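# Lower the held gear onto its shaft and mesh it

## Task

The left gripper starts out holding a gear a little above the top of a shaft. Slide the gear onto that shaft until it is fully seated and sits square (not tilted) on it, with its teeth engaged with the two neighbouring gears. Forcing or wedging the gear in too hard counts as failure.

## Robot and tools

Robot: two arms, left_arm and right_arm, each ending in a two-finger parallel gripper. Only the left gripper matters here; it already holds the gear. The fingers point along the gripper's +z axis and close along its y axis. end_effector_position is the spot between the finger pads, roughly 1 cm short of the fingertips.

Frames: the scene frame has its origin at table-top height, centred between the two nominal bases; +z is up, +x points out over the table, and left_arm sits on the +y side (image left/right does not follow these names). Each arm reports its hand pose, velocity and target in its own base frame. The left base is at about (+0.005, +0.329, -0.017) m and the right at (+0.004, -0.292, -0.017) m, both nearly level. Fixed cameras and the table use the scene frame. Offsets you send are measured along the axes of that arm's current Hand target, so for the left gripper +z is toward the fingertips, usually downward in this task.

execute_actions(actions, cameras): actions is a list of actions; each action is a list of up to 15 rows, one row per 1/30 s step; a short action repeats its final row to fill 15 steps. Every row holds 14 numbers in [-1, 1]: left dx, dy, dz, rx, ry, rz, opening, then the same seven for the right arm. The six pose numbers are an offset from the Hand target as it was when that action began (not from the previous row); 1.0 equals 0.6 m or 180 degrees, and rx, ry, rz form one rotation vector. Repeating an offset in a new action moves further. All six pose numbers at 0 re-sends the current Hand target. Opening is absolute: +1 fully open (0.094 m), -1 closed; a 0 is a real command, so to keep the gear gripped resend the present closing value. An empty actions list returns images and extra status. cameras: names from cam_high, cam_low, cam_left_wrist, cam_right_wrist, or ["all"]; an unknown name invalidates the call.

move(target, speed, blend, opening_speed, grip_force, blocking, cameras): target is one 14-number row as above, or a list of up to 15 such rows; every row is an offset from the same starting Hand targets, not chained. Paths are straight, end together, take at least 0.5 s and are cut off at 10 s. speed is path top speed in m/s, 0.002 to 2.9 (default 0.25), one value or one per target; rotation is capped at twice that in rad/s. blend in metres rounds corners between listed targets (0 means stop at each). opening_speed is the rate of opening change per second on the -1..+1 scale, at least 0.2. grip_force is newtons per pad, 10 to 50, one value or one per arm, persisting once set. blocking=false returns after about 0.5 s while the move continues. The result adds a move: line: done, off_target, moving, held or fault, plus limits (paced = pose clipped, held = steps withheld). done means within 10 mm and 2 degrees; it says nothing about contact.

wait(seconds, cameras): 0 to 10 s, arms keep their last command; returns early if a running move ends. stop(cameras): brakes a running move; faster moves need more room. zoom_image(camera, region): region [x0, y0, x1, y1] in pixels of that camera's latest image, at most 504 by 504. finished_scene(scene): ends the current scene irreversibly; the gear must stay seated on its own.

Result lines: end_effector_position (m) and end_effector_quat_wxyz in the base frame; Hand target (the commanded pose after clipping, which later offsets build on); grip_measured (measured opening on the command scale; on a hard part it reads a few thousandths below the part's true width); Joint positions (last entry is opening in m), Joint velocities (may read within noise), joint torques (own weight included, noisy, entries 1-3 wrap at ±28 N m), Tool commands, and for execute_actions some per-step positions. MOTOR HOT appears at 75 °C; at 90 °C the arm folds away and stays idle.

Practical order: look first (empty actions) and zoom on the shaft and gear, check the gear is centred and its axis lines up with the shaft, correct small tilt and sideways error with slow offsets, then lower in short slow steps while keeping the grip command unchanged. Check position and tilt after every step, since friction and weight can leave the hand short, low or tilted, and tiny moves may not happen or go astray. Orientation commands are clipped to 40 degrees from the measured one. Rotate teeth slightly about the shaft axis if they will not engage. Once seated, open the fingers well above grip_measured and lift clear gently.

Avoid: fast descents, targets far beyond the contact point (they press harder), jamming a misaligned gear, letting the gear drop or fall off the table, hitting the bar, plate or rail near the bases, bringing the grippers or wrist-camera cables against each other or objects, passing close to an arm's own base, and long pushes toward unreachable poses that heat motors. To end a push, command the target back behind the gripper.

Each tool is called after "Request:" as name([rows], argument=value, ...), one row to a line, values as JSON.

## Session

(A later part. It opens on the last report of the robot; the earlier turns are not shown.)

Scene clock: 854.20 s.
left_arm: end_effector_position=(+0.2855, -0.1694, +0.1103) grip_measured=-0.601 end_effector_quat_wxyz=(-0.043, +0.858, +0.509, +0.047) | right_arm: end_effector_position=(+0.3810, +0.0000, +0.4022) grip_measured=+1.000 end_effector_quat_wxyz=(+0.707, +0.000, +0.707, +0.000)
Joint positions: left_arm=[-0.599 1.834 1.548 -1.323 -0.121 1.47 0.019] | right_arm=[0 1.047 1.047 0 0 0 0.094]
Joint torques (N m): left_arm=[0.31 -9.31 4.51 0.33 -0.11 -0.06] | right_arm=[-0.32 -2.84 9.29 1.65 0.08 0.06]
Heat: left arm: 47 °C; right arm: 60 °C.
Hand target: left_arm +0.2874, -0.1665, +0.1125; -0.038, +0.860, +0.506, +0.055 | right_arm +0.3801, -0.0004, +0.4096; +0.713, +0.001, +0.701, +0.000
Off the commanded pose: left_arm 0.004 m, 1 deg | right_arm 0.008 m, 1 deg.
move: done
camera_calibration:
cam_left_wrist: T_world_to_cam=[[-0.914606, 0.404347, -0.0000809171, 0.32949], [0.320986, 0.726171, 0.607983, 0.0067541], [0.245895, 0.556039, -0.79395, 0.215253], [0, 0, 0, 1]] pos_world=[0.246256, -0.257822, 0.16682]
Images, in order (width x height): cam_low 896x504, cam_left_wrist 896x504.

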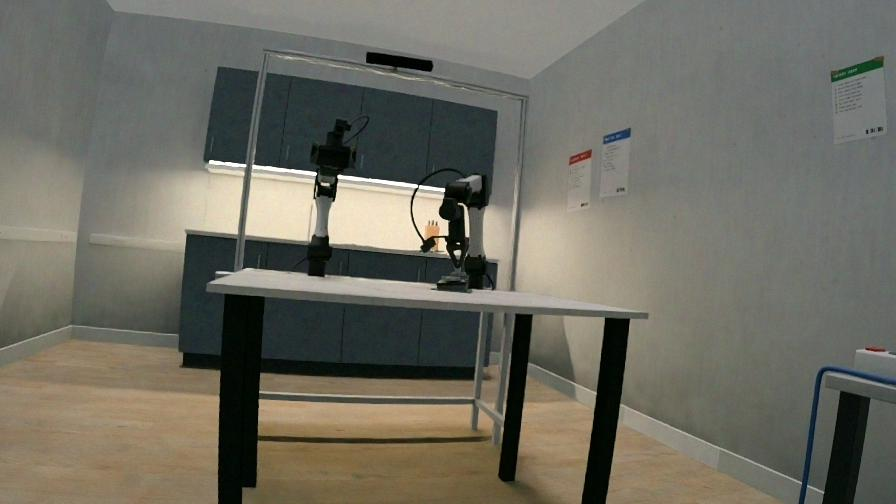

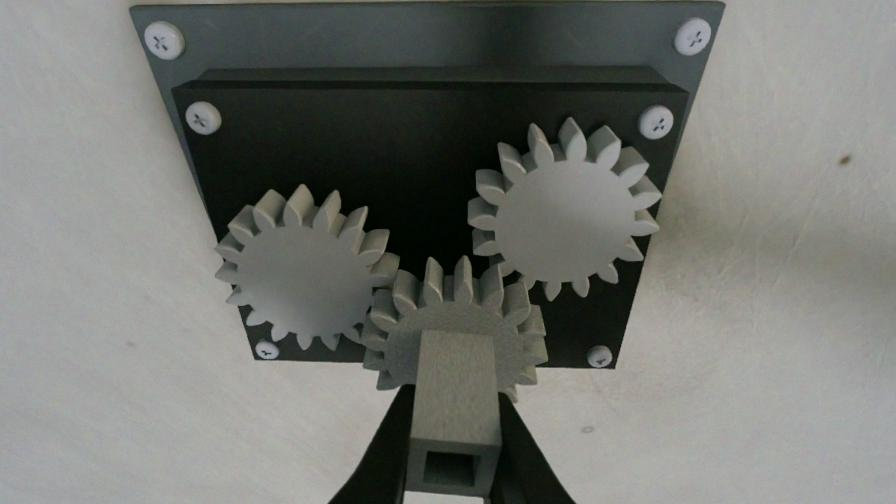

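Request:
move(target=[0,0,-0.011,0,0,0,-1,0,0,0,0,0,0,1], speed=0.05, cameras=["cam_left_wrist","cam_low"])

Request:
zoom_image(camera="cam_left_wrist", region=[200, 150, 420, 350])

Request:
zoom_image(camera="cam_left_wrist", region=[450, 90, 670, 310])

Request:
zoom_image(camera="cam_low", region=[434, 255, 470, 298])

Scene clock: 891.37 s.
left_arm: end_effector_position=(+0.2855, -0.1694, +0.1103) grip_measured=-0.601 end_effector_quat_wxyz=(-0.043, +0.859, +0.509, +0.047) | right_arm: end_effector_position=(+0.3810, +0.0000, +0.4022) grip_measured=+1.000 end_effector_quat_wxyz=(+0.707, +0.000, +0.707, +0.000)
Joint positions: left_arm=[-0.599 1.834 1.548 -1.323 -0.121 1.471 0.019] | right_arm=[0 1.047 1.047 0 0 0 0.094]
Joint torques (N m): left_arm=[0.09 -9.37 6.43 0.1 -0.11 -0.08] | right_arm=[-0.31 -2.77 9.24 1.62 0.06 0.05]
Heat: left arm: 47 °C; right arm: 60 °C.
Hand target: left_arm +0.2870, -0.1673, +0.1190; -0.038, +0.860, +0.506, +0.055 | right_arm +0.3801, -0.0004, +0.4096; +0.713, +0.001, +0.701, +0.000
Off the commanded pose: left_arm 0.009 m, 1 deg | right_arm 0.008 m, 1 deg.
move: done
camera_calibration:
cam_left_wrist: T_world_to_cam=[[-0.914437, 0.404727, -0.0000366318, 0.329448], [0.321315, 0.726032, 0.607976, 0.00666975], [0.246091, 0.555944, -0.793956, 0.215205], [0, 0, 0, 1]] pos_world=[0.246156, -0.257821, 0.16682]
Images, in order (width x height): cam_low 896x504, cam_left_wrist 896x504.

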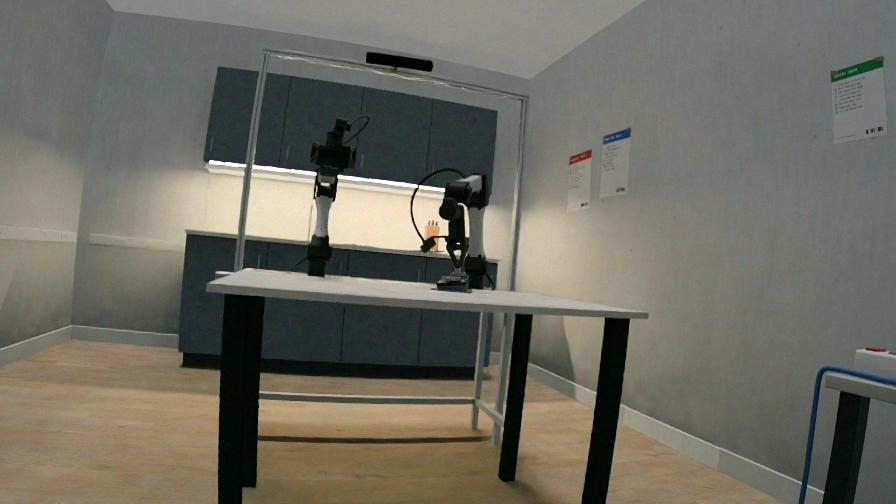

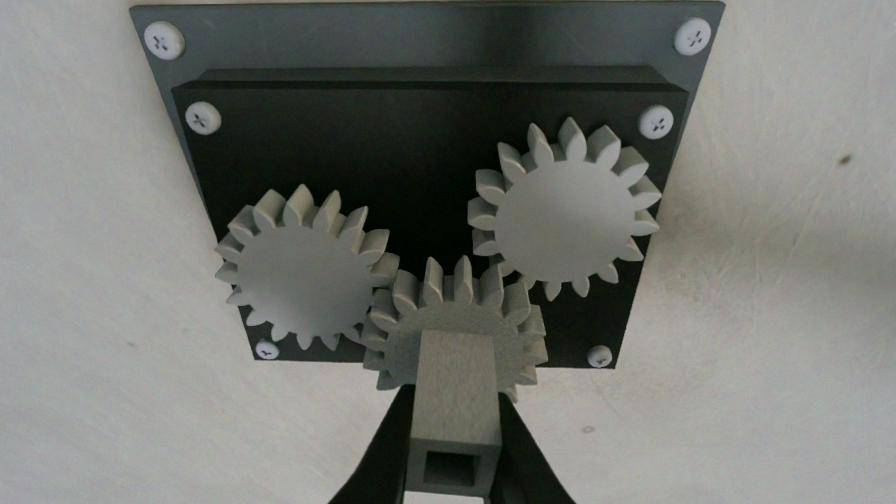

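Scaled by 2.291 from the camera's 896x504 image, which has a finer 1280x720 frame.

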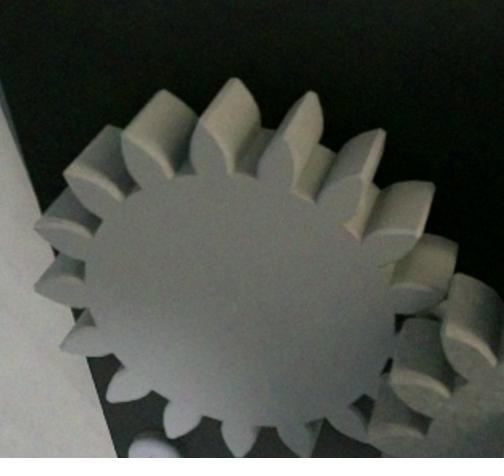

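Scaled by 2.291 from the camera's 896x504 image, which has a finer 1280x720 frame.

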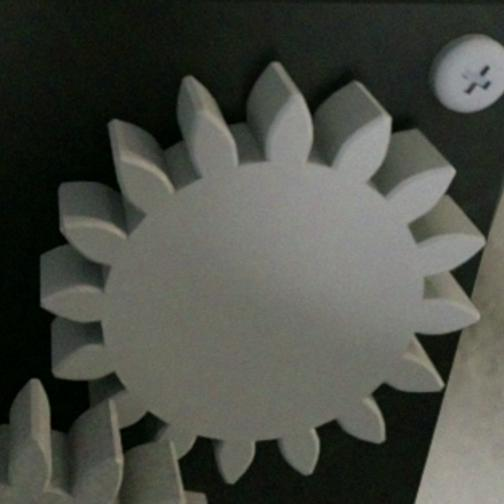

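Scaled by 11.721 from the camera's 896x504 image, which has a finer 1280x720 frame.

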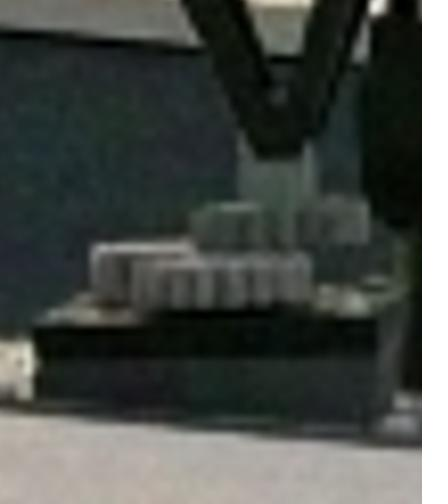

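Request:
move(target=[0,0,-0.007,0,0,0,-1,0,0,0,0,0,0,1], speed=0.05, cameras=["cam_left_wrist","cam_low"])

Request:
zoom_image(camera="cam_left_wrist", region=[200, 150, 420, 350])

Request:
zoom_image(camera="cam_left_wrist", region=[450, 90, 670, 310])

Request:
zoom_image(camera="cam_low", region=[434, 255, 470, 298])

Scene clock: 904.17 s.
left_arm: end_effector_position=(+0.2847, -0.1685, +0.1111) grip_measured=-0.601 end_effector_quat_wxyz=(-0.045, +0.859, +0.509, +0.046) | right_arm: end_effector_position=(+0.3810, +0.0000, +0.4022) grip_measured=+1.000 end_effector_quat_wxyz=(+0.707, +0.000, +0.707, +0.000)
Joint positions: left_arm=[-0.599 1.834 1.551 -1.331 -0.122 1.471 0.019] | right_arm=[0 1.047 1.047 0 0 0 0.094]
Joint torques (N m): left_arm=[-0.02 -9.42 7.45 0.03 -0.08 -0.09] | right_arm=[-0.35 -2.86 9.29 1.62 0.06 0.06]
Heat: left arm: 47 °C; right arm: 60 °C.
Hand target: left_arm +0.2868, -0.1678, +0.1232; -0.039, +0.860, +0.506, +0.055 | right_arm +0.3801, -0.0004, +0.4096; +0.713, +0.001, +0.701, +0.000
Off the commanded pose: left_arm 0.012 m, 1 deg | right_arm 0.008 m, 1 deg.
move: off_target (left_arm)
camera_calibration:
cam_left_wrist: T_world_to_cam=[[-0.914408, 0.40477, 0.00444855, 0.327875], [0.323176, 0.723377, 0.61015, 0.00448347], [0.243752, 0.559364, -0.792273, 0.216621], [0, 0, 0, 1]] pos_world=[0.24556, -0.257127, 0.167429]
Images, in order (width x height): cam_low 896x504, cam_left_wrist 896x504.

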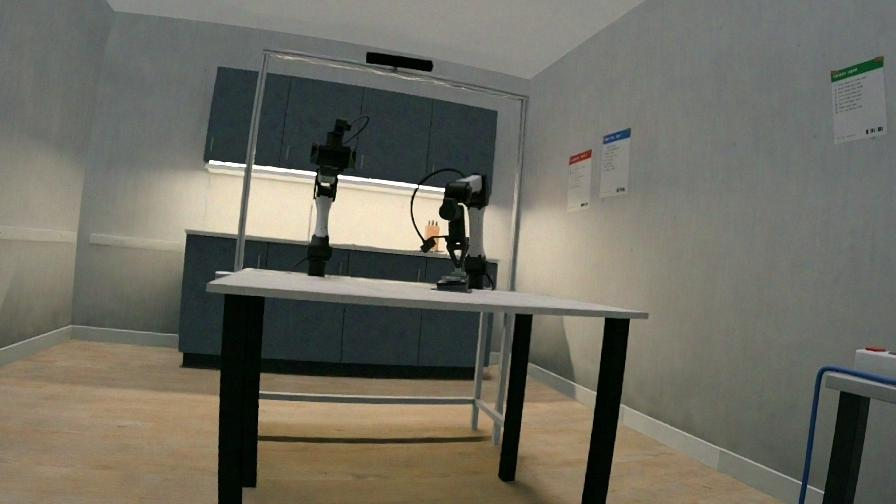

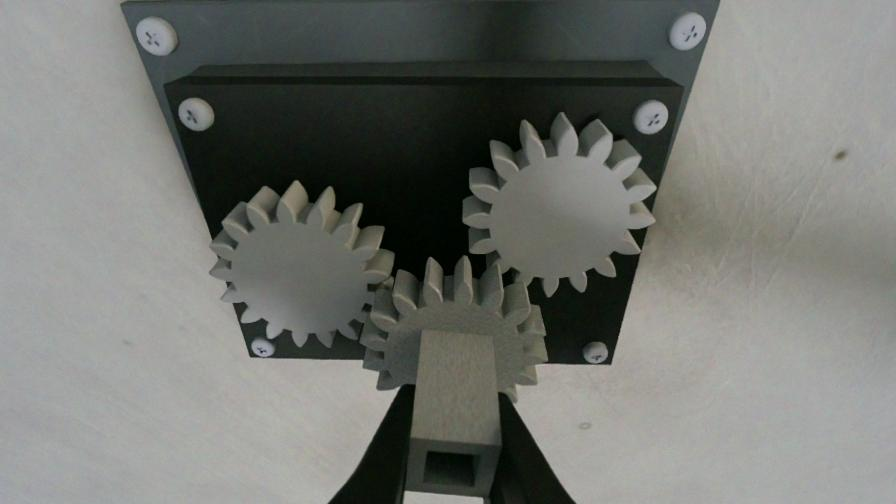

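Scaled by 2.291 from the camera's 896x504 image, which has a finer 1280x720 frame.

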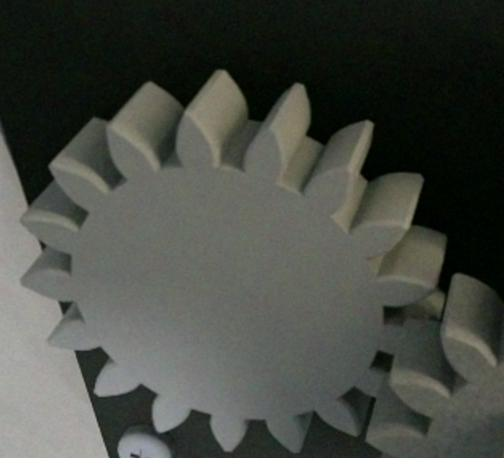

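Scaled by 2.291 from the camera's 896x504 image, which has a finer 1280x720 frame.

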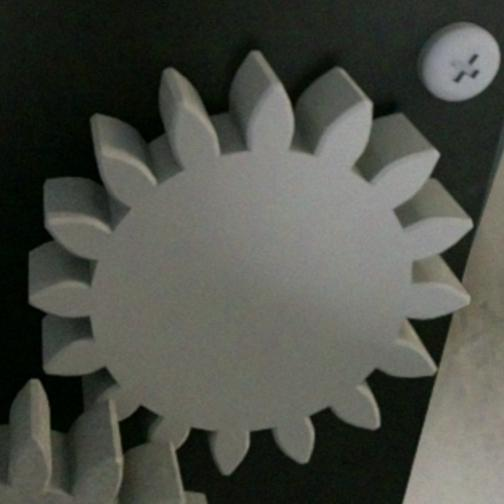

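Scaled by 11.721 from the camera's 896x504 image, which has a finer 1280x720 frame.

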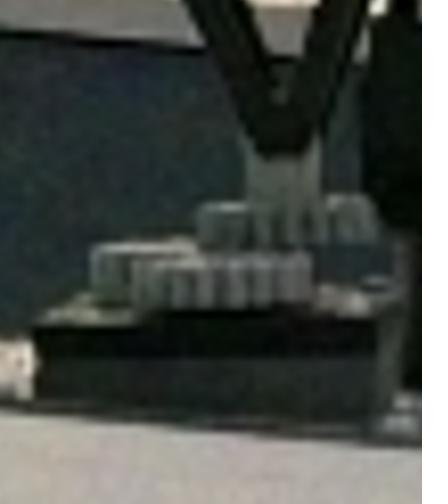

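Request:
move([
  [0,0,-0.003,0,0,-0.010,-1,0,0,0,0,0,0,1],
  [0,0,0.0217,0,0,-0.010,-1,0,0,0,0,0,0,1],
], speed=0.05)

Scene clock: 962.20 s.
left_arm: end_effector_position=(+0.2857, -0.1690, +0.1104) grip_measured=-0.601 end_effector_quat_wxyz=(-0.043, +0.854, +0.516, +0.048) | right_arm: end_effector_position=(+0.3810, +0.0000, +0.4022) grip_measured=+1.000 end_effector_quat_wxyz=(+0.707, +0.000, +0.707, +0.000)
Joint positions: left_arm=[-0.599 1.834 1.548 -1.322 -0.123 1.453 0.019] | right_arm=[0 1.047 1.047 0 0 0 0.094]
Joint torques (N m): left_arm=[0.34 -9.22 3.86 0.4 -0.07 -0.17] | right_arm=[-0.32 -2.8 9.32 1.61 0.08 0.07]
Heat: left arm: 47 °C; right arm: 61 °C.
Hand target: left_arm +0.2876, -0.1663, +0.1103; -0.037, +0.852, +0.519, +0.055 | right_arm +0.3801, -0.0004, +0.4096; +0.713, +0.001, +0.701, +0.000
Off the commanded pose: left_arm 0.003 m, 1 deg | right_arm 0.008 m, 1 deg.
move: done

Request:
move([
  [0,0,0.003,0,0,-0.03,-1,0,0,0,0,0,0,1],
], speed=0.05)

Request:
move([
  [0,0,0,0,0,0.05,-1,0,0,0,0,0,0,1],
], speed=0.05, cameras=["cam_left_wrist","cam_low"])

Request:
zoom_image(camera="cam_left_wrist", region=[200, 150, 420, 350])

Request:
zoom_image(camera="cam_left_wrist", region=[450, 110, 670, 330])

Request:
zoom_image(camera="cam_low", region=[434, 255, 470, 298])

Scene clock: 979.53 s.
left_arm: end_effector_position=(+0.2854, -0.1688, +0.1103) grip_measured=-0.601 end_effector_quat_wxyz=(-0.040, +0.831, +0.553, +0.050) | right_arm: end_effector_position=(+0.3810, +0.0000, +0.4022) grip_measured=+1.000 end_effector_quat_wxyz=(+0.707, +0.000, +0.707, +0.000)
Joint positions: left_arm=[-0.599 1.83 1.543 -1.32 -0.123 1.365 0.019] | right_arm=[0 1.047 1.047 0 0 0 0.094]
Joint torques (N m): left_arm=[0.42 -8.92 3.64 0.46 -0.08 -0.25] | right_arm=[-0.28 -2.85 9.32 1.63 0.08 0.06]
Heat: left arm: 46 °C; right arm: 61 °C.
Hand target: left_arm +0.2876, -0.1661, +0.1085; -0.035, +0.827, +0.559, +0.057 | right_arm +0.3801, -0.0004, +0.4096; +0.713, +0.001, +0.701, +0.000
Off the commanded pose: left_arm 0.004 m, 1 deg | right_arm 0.008 m, 1 deg.
move: done

Scene clock: 981.60 s.
left_arm: end_effector_position=(+0.2855, -0.1693, +0.1102) grip_measured=-0.601 end_effector_quat_wxyz=(-0.042, +0.867, +0.495, +0.047) | right_arm: end_effector_position=(+0.3810, +0.0000, +0.4022) grip_measured=+1.000 end_effector_quat_wxyz=(+0.707, +0.000, +0.707, +0.000)
Joint positions: left_arm=[-0.599 1.83 1.543 -1.318 -0.121 1.503 0.019] | right_arm=[0 1.047 1.047 0 0 0 0.094]
Joint torques (N m): left_arm=[0.39 -8.91 3.66 0.42 -0.1 -0.07] | right_arm=[-0.29 -2.86 9.28 1.62 0.06 0.07]
Heat: left arm: 47 °C; right arm: 61 °C.
Hand target: left_arm +0.2876, -0.1660, +0.1085; -0.039, +0.868, +0.492, +0.054 | right_arm +0.3801, -0.0004, +0.4096; +0.713, +0.001, +0.701, +0.000
Off the commanded pose: left_arm 0.004 m, 1 deg | right_arm 0.008 m, 1 deg.
move: done
camera_calibration:
cam_left_wrist: T_world_to_cam=[[-0.901123, 0.433563, 0.0000437143, 0.330584], [0.344464, 0.715876, 0.607343, -0.00159578], [0.26329, 0.547306, -0.79444, 0.208784], [0, 0, 0, 1]] pos_world=[0.243476, -0.256455, 0.166821]
Images, in order (width x height): cam_low 896x504, cam_left_wrist 896x504.

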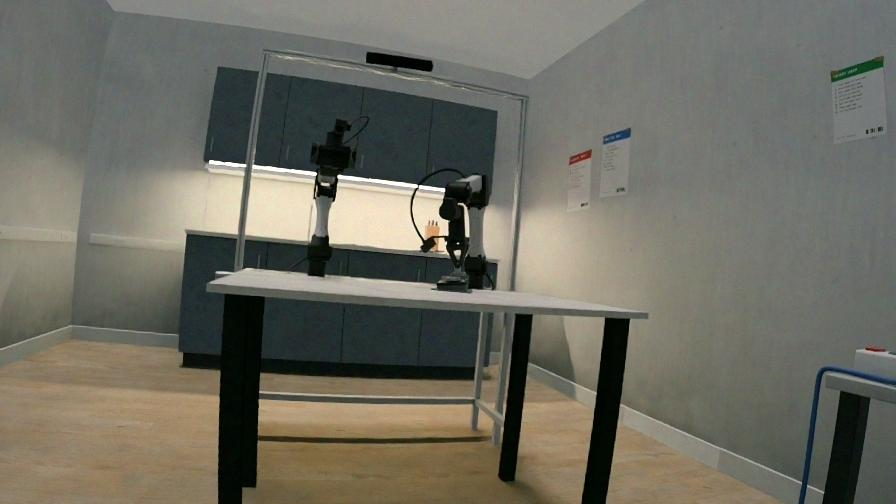

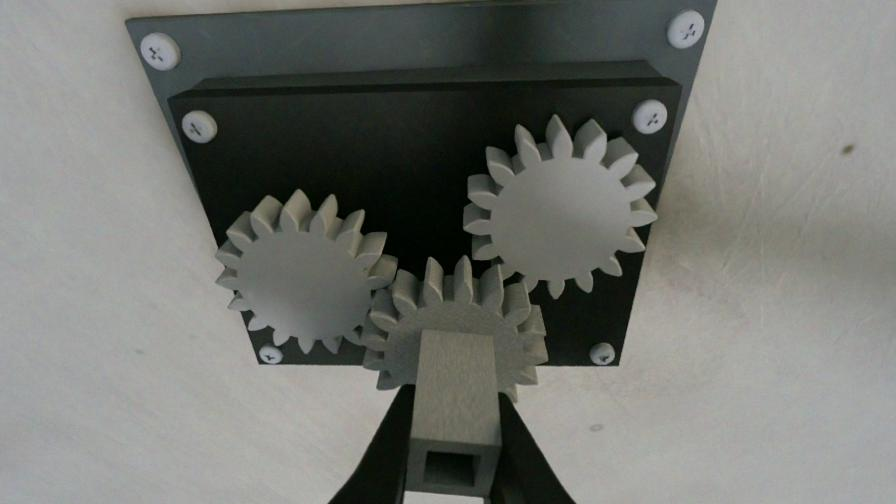

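Scaled by 2.291 from the camera's 896x504 image, which has a finer 1280x720 frame.

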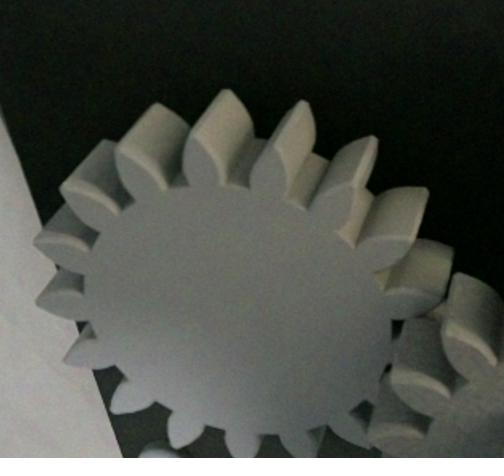

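Scaled by 2.291 from the camera's 896x504 image, which has a finer 1280x720 frame.

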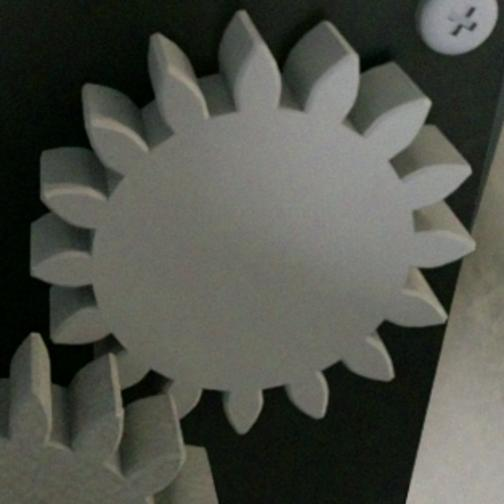

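Scaled by 11.721 from the camera's 896x504 image, which has a finer 1280x720 frame.

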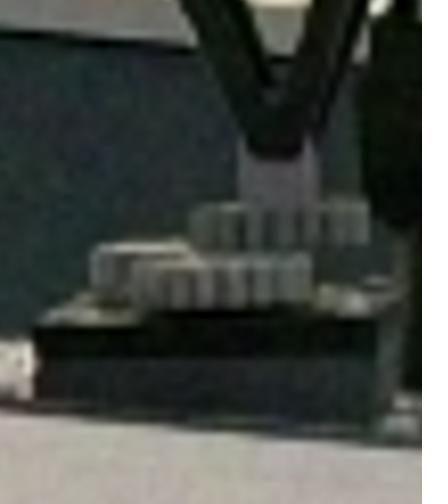

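Request:
move([
  [0,0,0,-0.004,0.005,-0.028,-1,0,0,0,0,0,0,1],
], speed=0.05)

Request:
move([
  [0,0,0.005,0,0,-0.05,-1,0,0,0,0,0,0,1],
], speed=0.02, cameras=["cam_left_wrist","cam_low"])

Request:
zoom_image(camera="cam_left_wrist", region=[200, 150, 420, 390])

Request:
zoom_image(camera="cam_left_wrist", region=[450, 110, 670, 350])

Scene clock: 1057.57 s.
left_arm: end_effector_position=(+0.2854, -0.1686, +0.1102) grip_measured=-0.601 end_effector_quat_wxyz=(-0.036, +0.847, +0.528, +0.052) | right_arm: end_effector_position=(+0.3810, +0.0000, +0.4022) grip_measured=+1.000 end_effector_quat_wxyz=(+0.707, +0.000, +0.707, +0.000)
Joint positions: left_arm=[-0.599 1.82 1.53 -1.306 -0.124 1.426 0.019] | right_arm=[0 1.047 1.047 0 0 0 0.094]
Joint torques (N m): left_arm=[-0.29 -8.79 3.69 0.46 -0.25 -0.21] | right_arm=[-0.39 -2.82 9.36 1.62 0.07 0.06]
Heat: left arm: 49 °C; right arm: 62 °C.
Hand target: left_arm +0.2875, -0.1660, +0.1084; -0.036, +0.845, +0.529, +0.065 | right_arm +0.3801, -0.0004, +0.4096; +0.713, +0.001, +0.701, +0.000
Off the commanded pose: left_arm 0.004 m, 2 deg | right_arm 0.008 m, 1 deg.
move: done

Scene clock: 1061.87 s.
left_arm: end_effector_position=(+0.2851, -0.1680, +0.1103) grip_measured=-0.601 end_effector_quat_wxyz=(-0.031, +0.803, +0.592, +0.056) | right_arm: end_effector_position=(+0.3810, +0.0000, +0.4022) grip_measured=+1.000 end_effector_quat_wxyz=(+0.707, +0.000, +0.707, +0.000)
Joint positions: left_arm=[-0.599 1.814 1.522 -1.3 -0.126 1.271 0.019] | right_arm=[0 1.047 1.047 0 0 0 0.094]
Joint torques (N m): left_arm=[-0.21 -8.24 3.38 0.54 -0.22 -0.22] | right_arm=[-0.35 -2.76 9.29 1.62 0.07 0.05]
Heat: left arm: 48 °C; right arm: 62 °C.
Hand target: left_arm +0.2879, -0.1657, +0.1055; -0.030, +0.801, +0.594, +0.068 | right_arm +0.3801, -0.0004, +0.4096; +0.713, +0.001, +0.701, +0.000
Off the commanded pose: left_arm 0.006 m, 1 deg | right_arm 0.008 m, 1 deg.
move: done
camera_calibration:
cam_left_wrist: T_world_to_cam=[[-0.975244, 0.216895, -0.0430875, 0.319145], [0.146919, 0.781151, 0.60681, 0.0649281], [0.165272, 0.585457, -0.793678, 0.242512], [0, 0, 0, 1]] pos_world=[0.261625, -0.26192, 0.166829]
Images, in order (width x height): cam_low 896x504, cam_left_wrist 896x504.

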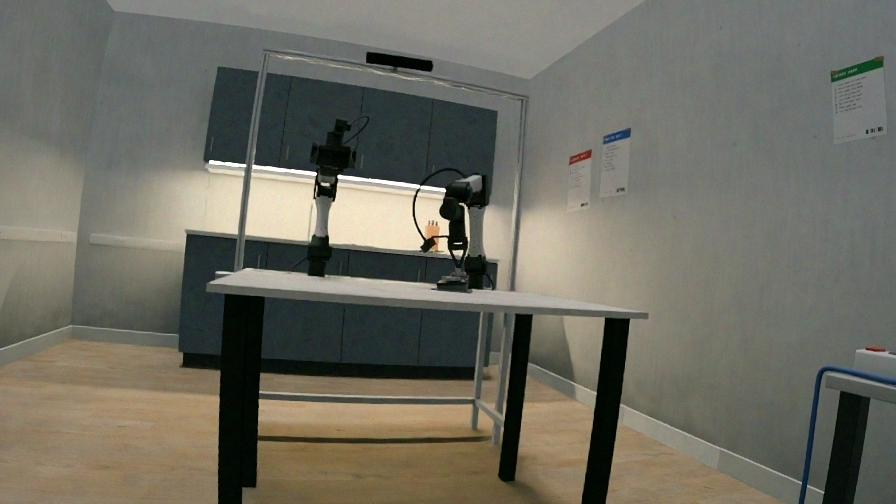

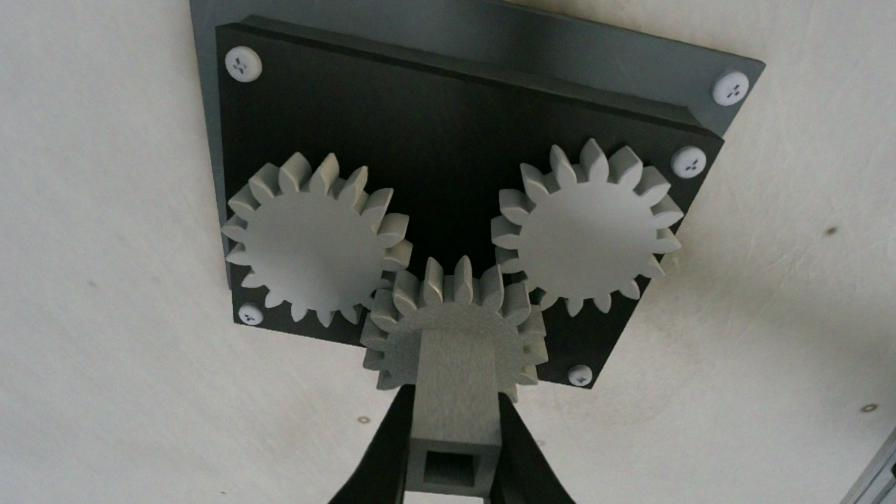

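Scaled by 2.100 from the camera's 896x504 image, which has a finer 1280x720 frame.

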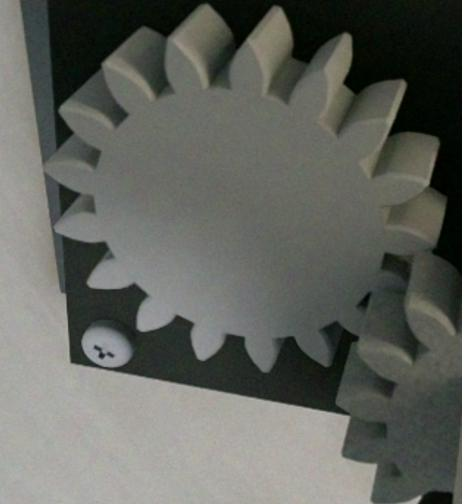

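Scaled by 2.100 from the camera's 896x504 image, which has a finer 1280x720 frame.

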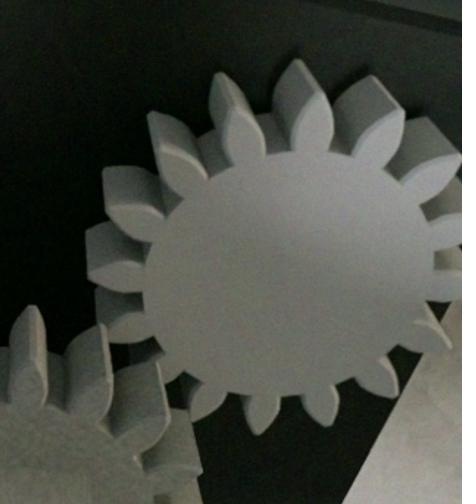

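Request:
move(target=[0,0,0,0,0,-0.067,-1,0,0,0,0,0,0,1], speed=0.03)

Request:
move([
  [0,0,-0.034,0.004,-0.005,0,-1,0,0,0,0,0,0,1],
  [0,0,-0.034,0.004,-0.005,0.089,-1,0,0,0,0,0,0,1],
], speed=0.1, cameras=["cam_left_wrist","cam_low"])

Request:
zoom_image(camera="cam_left_wrist", region=[200, 150, 420, 390])

Request:
zoom_image(camera="cam_left_wrist", region=[450, 110, 670, 350])

Request:
zoom_image(camera="cam_low", region=[434, 255, 470, 298])

Scene clock: 1108.23 s.
left_arm: end_effector_position=(+0.2850, -0.1680, +0.1103) grip_measured=-0.601 end_effector_quat_wxyz=(-0.025, +0.738, +0.672, +0.059) | right_arm: end_effector_position=(+0.3810, +0.0000, +0.4022) grip_measured=+1.000 end_effector_quat_wxyz=(+0.707, +0.000, +0.707, +0.000)
Joint positions: left_arm=[-0.599 1.814 1.522 -1.301 -0.126 1.064 0.019] | right_arm=[0 1.047 1.047 0 0 0 0.094]
Joint torques (N m): left_arm=[-0.14 -8.2 3.44 0.56 -0.24 -0.27] | right_arm=[-0.38 -2.8 9.31 1.61 0.09 0.06]
Heat: left arm: 48 °C; right arm: 62 °C.
Hand target: left_arm +0.2879, -0.1657, +0.1055; -0.023, +0.734, +0.675, +0.071 | right_arm +0.3801, -0.0004, +0.4096; +0.713, +0.001, +0.701, +0.000
Off the commanded pose: left_arm 0.006 m, 2 deg | right_arm 0.008 m, 1 deg.
move: done

Scene clock: 1111.00 s.
left_arm: end_effector_position=(+0.2838, -0.1679, +0.1177) grip_measured=-0.601 end_effector_quat_wxyz=(-0.034, +0.818, +0.571, +0.052) | right_arm: end_effector_position=(+0.3810, +0.0000, +0.4022) grip_measured=+1.000 end_effector_quat_wxyz=(+0.707, +0.000, +0.707, +0.000)
Joint positions: left_arm=[-0.599 1.814 1.552 -1.336 -0.122 1.323 0.019] | right_arm=[0 1.047 1.047 0 0 0 0.094]
Joint torques (N m): left_arm=[-0.12 -7.98 7.77 0.08 -0.07 -0.08] | right_arm=[-0.28 -2.82 9.32 1.64 0.05 0.06]
Heat: left arm: 48 °C; right arm: 62 °C.
Hand target: left_arm +0.2863, -0.1683, +0.1257; -0.032, +0.821, +0.567, +0.057 | right_arm +0.3801, -0.0004, +0.4096; +0.713, +0.001, +0.701, +0.000
Off the commanded pose: left_arm 0.008 m, 1 deg | right_arm 0.008 m, 1 deg.
move: done
camera_calibration:
cam_left_wrist: T_world_to_cam=[[-0.963383, 0.266438, -0.0300647, 0.32155], [0.19427, 0.77089, 0.606621, 0.0453531], [0.184803, 0.578567, -0.794423, 0.241939], [0, 0, 0, 1]] pos_world=[0.256254, -0.260613, 0.174357]
Images, in order (width x height): cam_low 896x504, cam_left_wrist 896x504.

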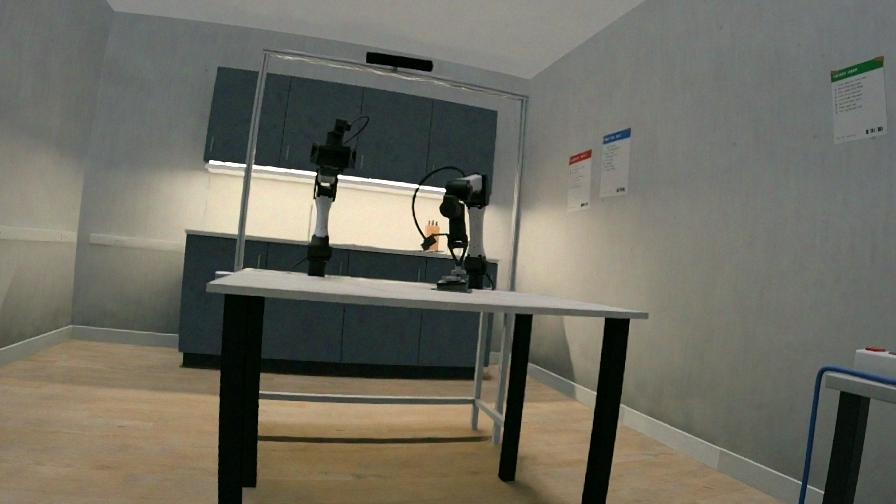

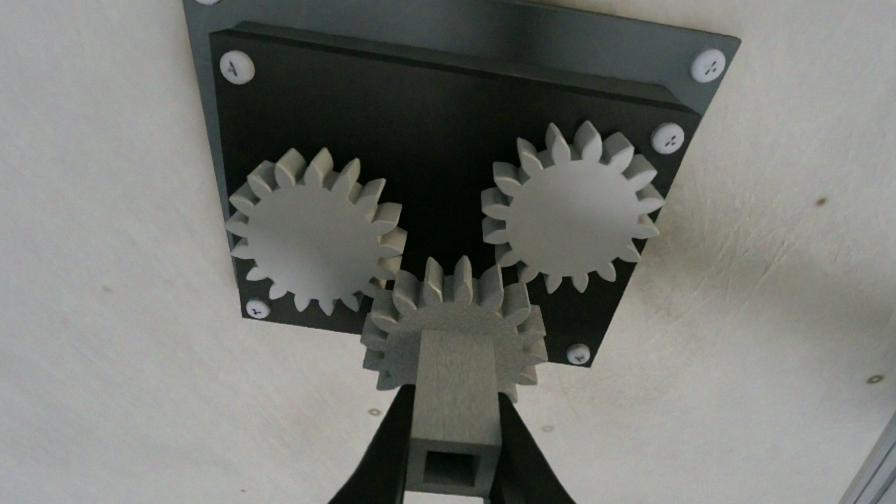

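Scaled by 2.100 from the camera's 896x504 image, which has a finer 1280x720 frame.

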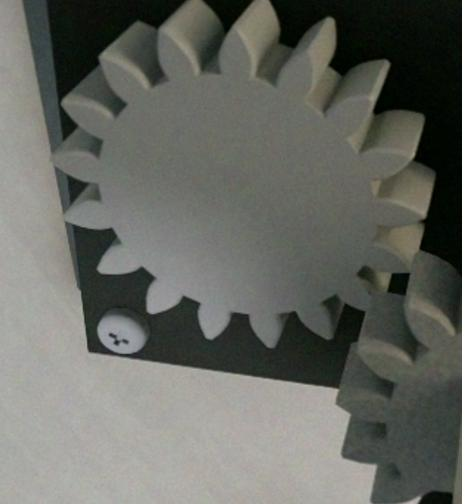

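Scaled by 2.100 from the camera's 896x504 image, which has a finer 1280x720 frame.

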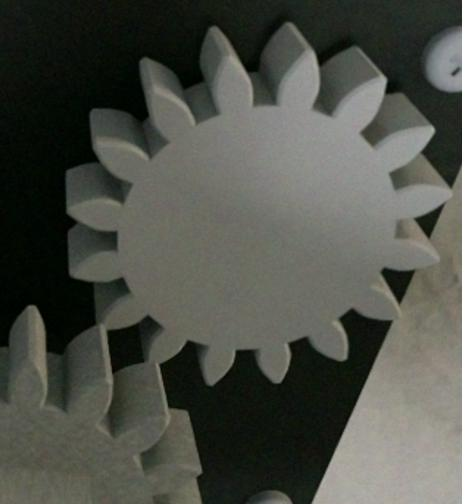

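Scaled by 11.721 from the camera's 896x504 image, which has a finer 1280x720 frame.

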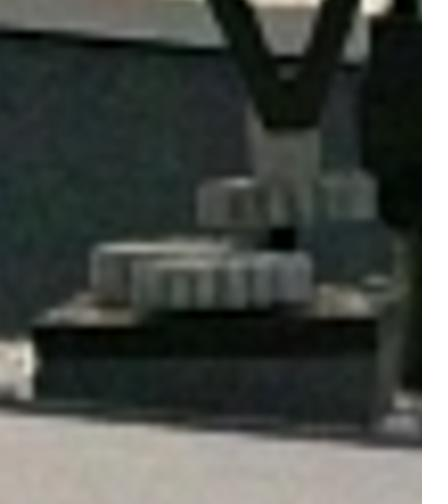

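Request:
move([
  [0,0,0.029,-0.004,0.005,-0.01,-1,0,0,0,0,0,0,1],
], speed=0.04)

Request:
move([
  [0,0,0,0,0,0.075,-1,0,0,0,0,0,0,1],
], speed=0.02, cameras=["cam_left_wrist"])

Request:
zoom_image(camera="cam_left_wrist", region=[200, 150, 420, 390])

Request:
zoom_image(camera="cam_left_wrist", region=[450, 110, 670, 350])

Scene clock: 1183.33 s.
left_arm: end_effector_position=(+0.2847, -0.1679, +0.1098) grip_measured=-0.601 end_effector_quat_wxyz=(-0.033, +0.815, +0.576, +0.056) | right_arm: end_effector_position=(+0.3810, +0.0000, +0.4022) grip_measured=+1.000 end_effector_quat_wxyz=(+0.707, +0.000, +0.707, +0.000)
Joint positions: left_arm=[-0.6 1.814 1.52 -1.3 -0.128 1.308 0.019] | right_arm=[0 1.047 1.047 0 0 0 0.094]
Joint torques (N m): left_arm=[-0.21 -8.43 4.1 0.46 -0.19 -0.23] | right_arm=[-0.31 -2.71 9.39 1.64 0.07 0.05]
Heat: left arm: 47 °C; right arm: 63 °C.
Hand target: left_arm +0.2873, -0.1663, +0.1084; -0.030, +0.812, +0.579, +0.068 | right_arm +0.3801, -0.0004, +0.4096; +0.713, +0.001, +0.701, +0.000
Off the commanded pose: left_arm 0.003 m, 1 deg | right_arm 0.008 m, 1 deg.
move: done

Scene clock: 1189.57 s.
left_arm: end_effector_position=(+0.2855, -0.1685, +0.1098) grip_measured=-0.601 end_effector_quat_wxyz=(-0.037, +0.872, +0.486, +0.053) | right_arm: end_effector_position=(+0.3810, +0.0000, +0.4022) grip_measured=+1.000 end_effector_quat_wxyz=(+0.707, +0.000, +0.707, +0.000)
Joint positions: left_arm=[-0.601 1.814 1.52 -1.296 -0.128 1.523 0.019] | right_arm=[0 1.047 1.047 0 0 0 0.094]
Joint torques (N m): left_arm=[-0.14 -8.44 4.15 0.41 -0.19 -0.03] | right_arm=[-0.32 -2.78 9.31 1.64 0.05 0.06]
Heat: left arm: 47 °C; right arm: 63 °C.
Hand target: left_arm +0.2873, -0.1662, +0.1084; -0.038, +0.875, +0.479, +0.064 | right_arm +0.3801, -0.0004, +0.4096; +0.713, +0.001, +0.701, +0.000
Off the commanded pose: left_arm 0.003 m, 1 deg | right_arm 0.008 m, 1 deg.
move: done
camera_calibration:
cam_left_wrist: T_world_to_cam=[[-0.891007, 0.453782, -0.0137477, 0.332257], [0.351726, 0.709132, 0.611082, -0.00553388], [0.287047, 0.539643, -0.791448, 0.199686], [0, 0, 0, 1]] pos_world=[0.240671, -0.254607, 0.16599]
Images, in order (width x height): cam_left_wrist 896x504.

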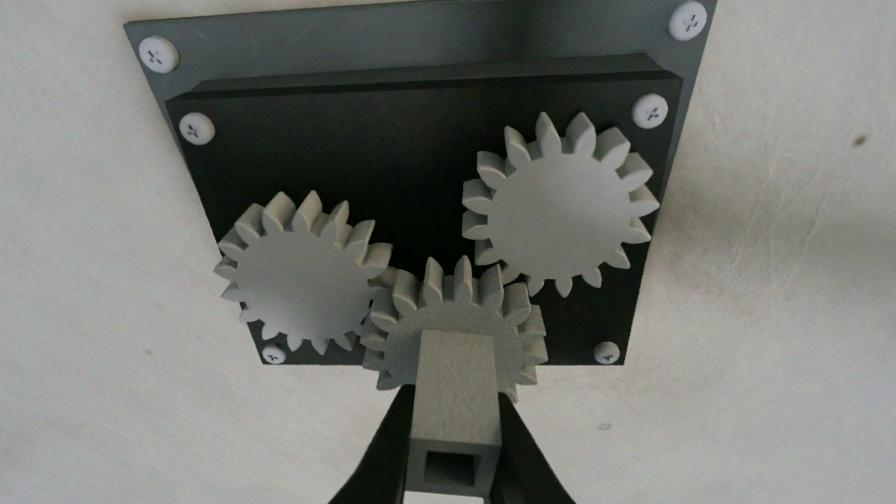

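Scaled by 2.100 from the camera's 896x504 image, which has a finer 1280x720 frame.

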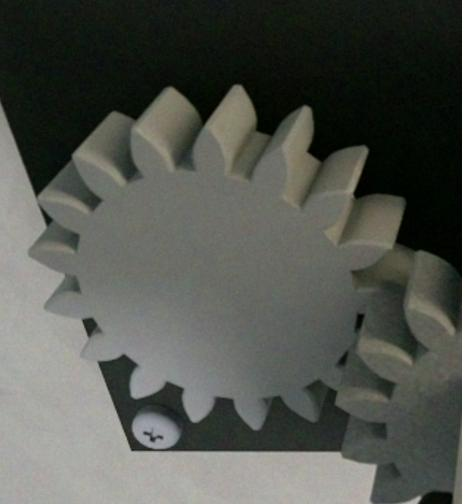

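Scaled by 2.100 from the camera's 896x504 image, which has a finer 1280x720 frame.

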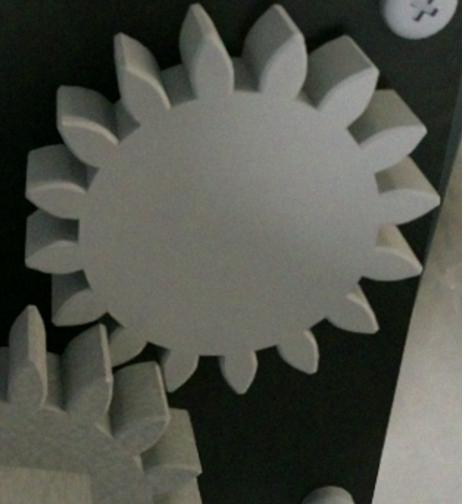

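Request:
move([
  [0,0,0.003,0,0,-0.022,-1,0,0,0,0,0,0,1],
], speed=0.02)

Request:
move([
  [0,0,0,0,0,-0.018,-1,0,0,0,0,0,0,1],
], speed=0.02)

Request:
move([
  [0,0,0,0,0,-0.018,-1,0,0,0,0,0,0,1],
], speed=0.02, cameras=["cam_left_wrist","cam_low"])

Request:
zoom_image(camera="cam_left_wrist", region=[200, 150, 420, 390])

Request:
zoom_image(camera="cam_left_wrist", region=[450, 110, 670, 350])

Request:
zoom_image(camera="cam_low", region=[434, 255, 470, 298])

Scene clock: 1254.27 s.
left_arm: end_effector_position=(+0.2854, -0.1683, +0.1096) grip_measured=-0.601 end_effector_quat_wxyz=(-0.036, +0.860, +0.506, +0.054) | right_arm: end_effector_position=(+0.3810, +0.0000, +0.4022) grip_measured=+1.000 end_effector_quat_wxyz=(+0.707, +0.000, +0.707, +0.000)
Joint positions: left_arm=[-0.601 1.814 1.519 -1.296 -0.129 1.475 0.019] | right_arm=[0 1.047 1.047 0 0 0 0.094]
Joint torques (N m): left_arm=[-0.14 -8.42 3.69 0.48 -0.19 -0.23] | right_arm=[-0.36 -2.81 9.35 1.61 0.06 0.05]
Heat: left arm: 48 °C; right arm: 63 °C.
Hand target: left_arm +0.2874, -0.1660, +0.1066; -0.036, +0.857, +0.509, +0.065 | right_arm +0.3801, -0.0004, +0.4096; +0.713, +0.001, +0.701, +0.000
Off the commanded pose: left_arm 0.004 m, 1 deg | right_arm 0.008 m, 1 deg.
move: done

Scene clock: 1256.03 s.
left_arm: end_effector_position=(+0.2854, -0.1683, +0.1096) grip_measured=-0.601 end_effector_quat_wxyz=(-0.035, +0.845, +0.530, +0.055) | right_arm: end_effector_position=(+0.3810, +0.0000, +0.4022) grip_measured=+1.000 end_effector_quat_wxyz=(+0.707, +0.000, +0.707, +0.000)
Joint positions: left_arm=[-0.601 1.814 1.519 -1.296 -0.129 1.419 0.019] | right_arm=[0 1.047 1.047 0 0 0 0.094]
Joint torques (N m): left_arm=[-0.12 -8.4 3.71 0.48 -0.19 -0.23] | right_arm=[-0.39 -2.88 9.37 1.61 0.06 0.07]
Heat: left arm: 48 °C; right arm: 63 °C.
Hand target: left_arm +0.2874, -0.1660, +0.1066; -0.034, +0.843, +0.533, +0.066 | right_arm +0.3801, -0.0004, +0.4096; +0.713, +0.001, +0.701, +0.000
Off the commanded pose: left_arm 0.004 m, 1 deg | right_arm 0.008 m, 1 deg.
move: done

Scene clock: 1257.80 s.
left_arm: end_effector_position=(+0.2852, -0.1682, +0.1094) grip_measured=-0.601 end_effector_quat_wxyz=(-0.033, +0.830, +0.554, +0.056) | right_arm: end_effector_position=(+0.3810, +0.0000, +0.4022) grip_measured=+1.000 end_effector_quat_wxyz=(+0.707, +0.000, +0.707, +0.000)
Joint positions: left_arm=[-0.601 1.814 1.519 -1.296 -0.129 1.362 0.019] | right_arm=[0 1.047 1.047 0 0 0 0.094]
Joint torques (N m): left_arm=[-0.12 -8.39 3.71 0.48 -0.19 -0.24] | right_arm=[-0.36 -2.84 9.29 1.62 0.07 0.07]
Heat: left arm: 48 °C; right arm: 63 °C.
Hand target: left_arm +0.2875, -0.1661, +0.1066; -0.032, +0.827, +0.557, +0.067 | right_arm +0.3801, -0.0004, +0.4096; +0.713, +0.001, +0.701, +0.000
Off the commanded pose: left_arm 0.004 m, 1 deg | right_arm 0.008 m, 1 deg.
move: done
camera_calibration:
cam_left_wrist: T_world_to_cam=[[-0.951477, 0.30591, -0.0333138, 0.326285], [0.22292, 0.759856, 0.610676, 0.0399506], [0.212126, 0.573618, -0.791179, 0.226214], [0, 0, 0, 1]] pos_world=[0.253561, -0.259931, 0.165448]
Images, in order (width x height): cam_low 896x504, cam_left_wrist 896x504.

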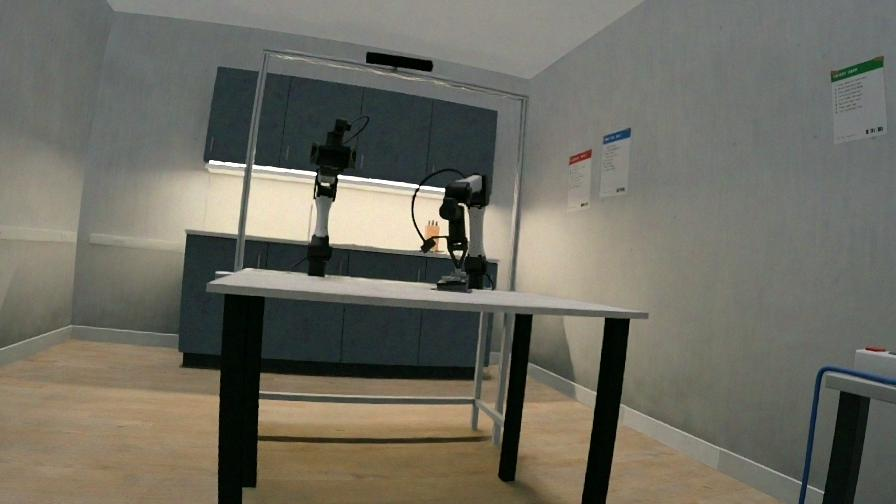

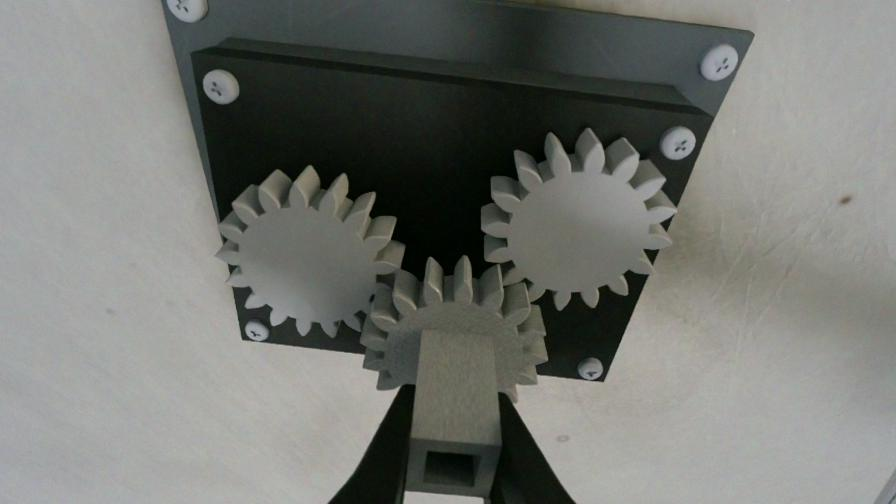

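Scaled by 2.100 from the camera's 896x504 image, which has a finer 1280x720 frame.

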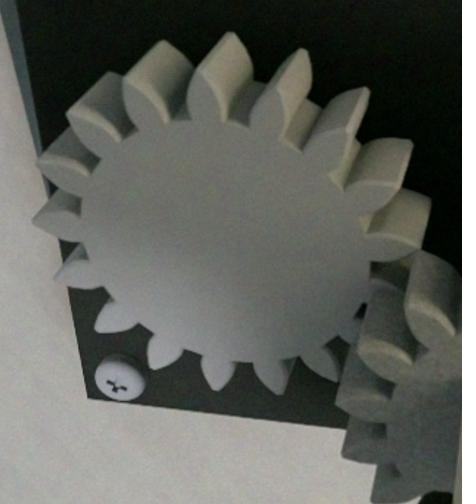

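Scaled by 2.100 from the camera's 896x504 image, which has a finer 1280x720 frame.

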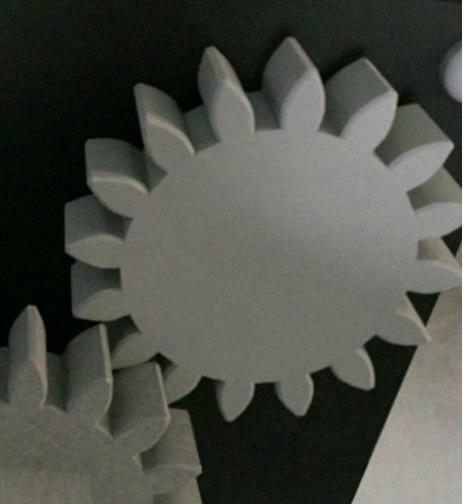

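Scaled by 11.721 from the camera's 896x504 image, which has a finer 1280x720 frame.

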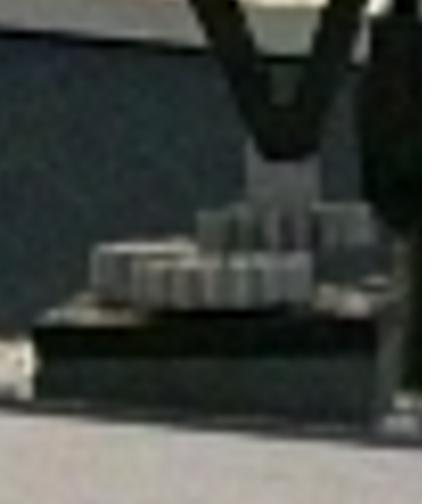

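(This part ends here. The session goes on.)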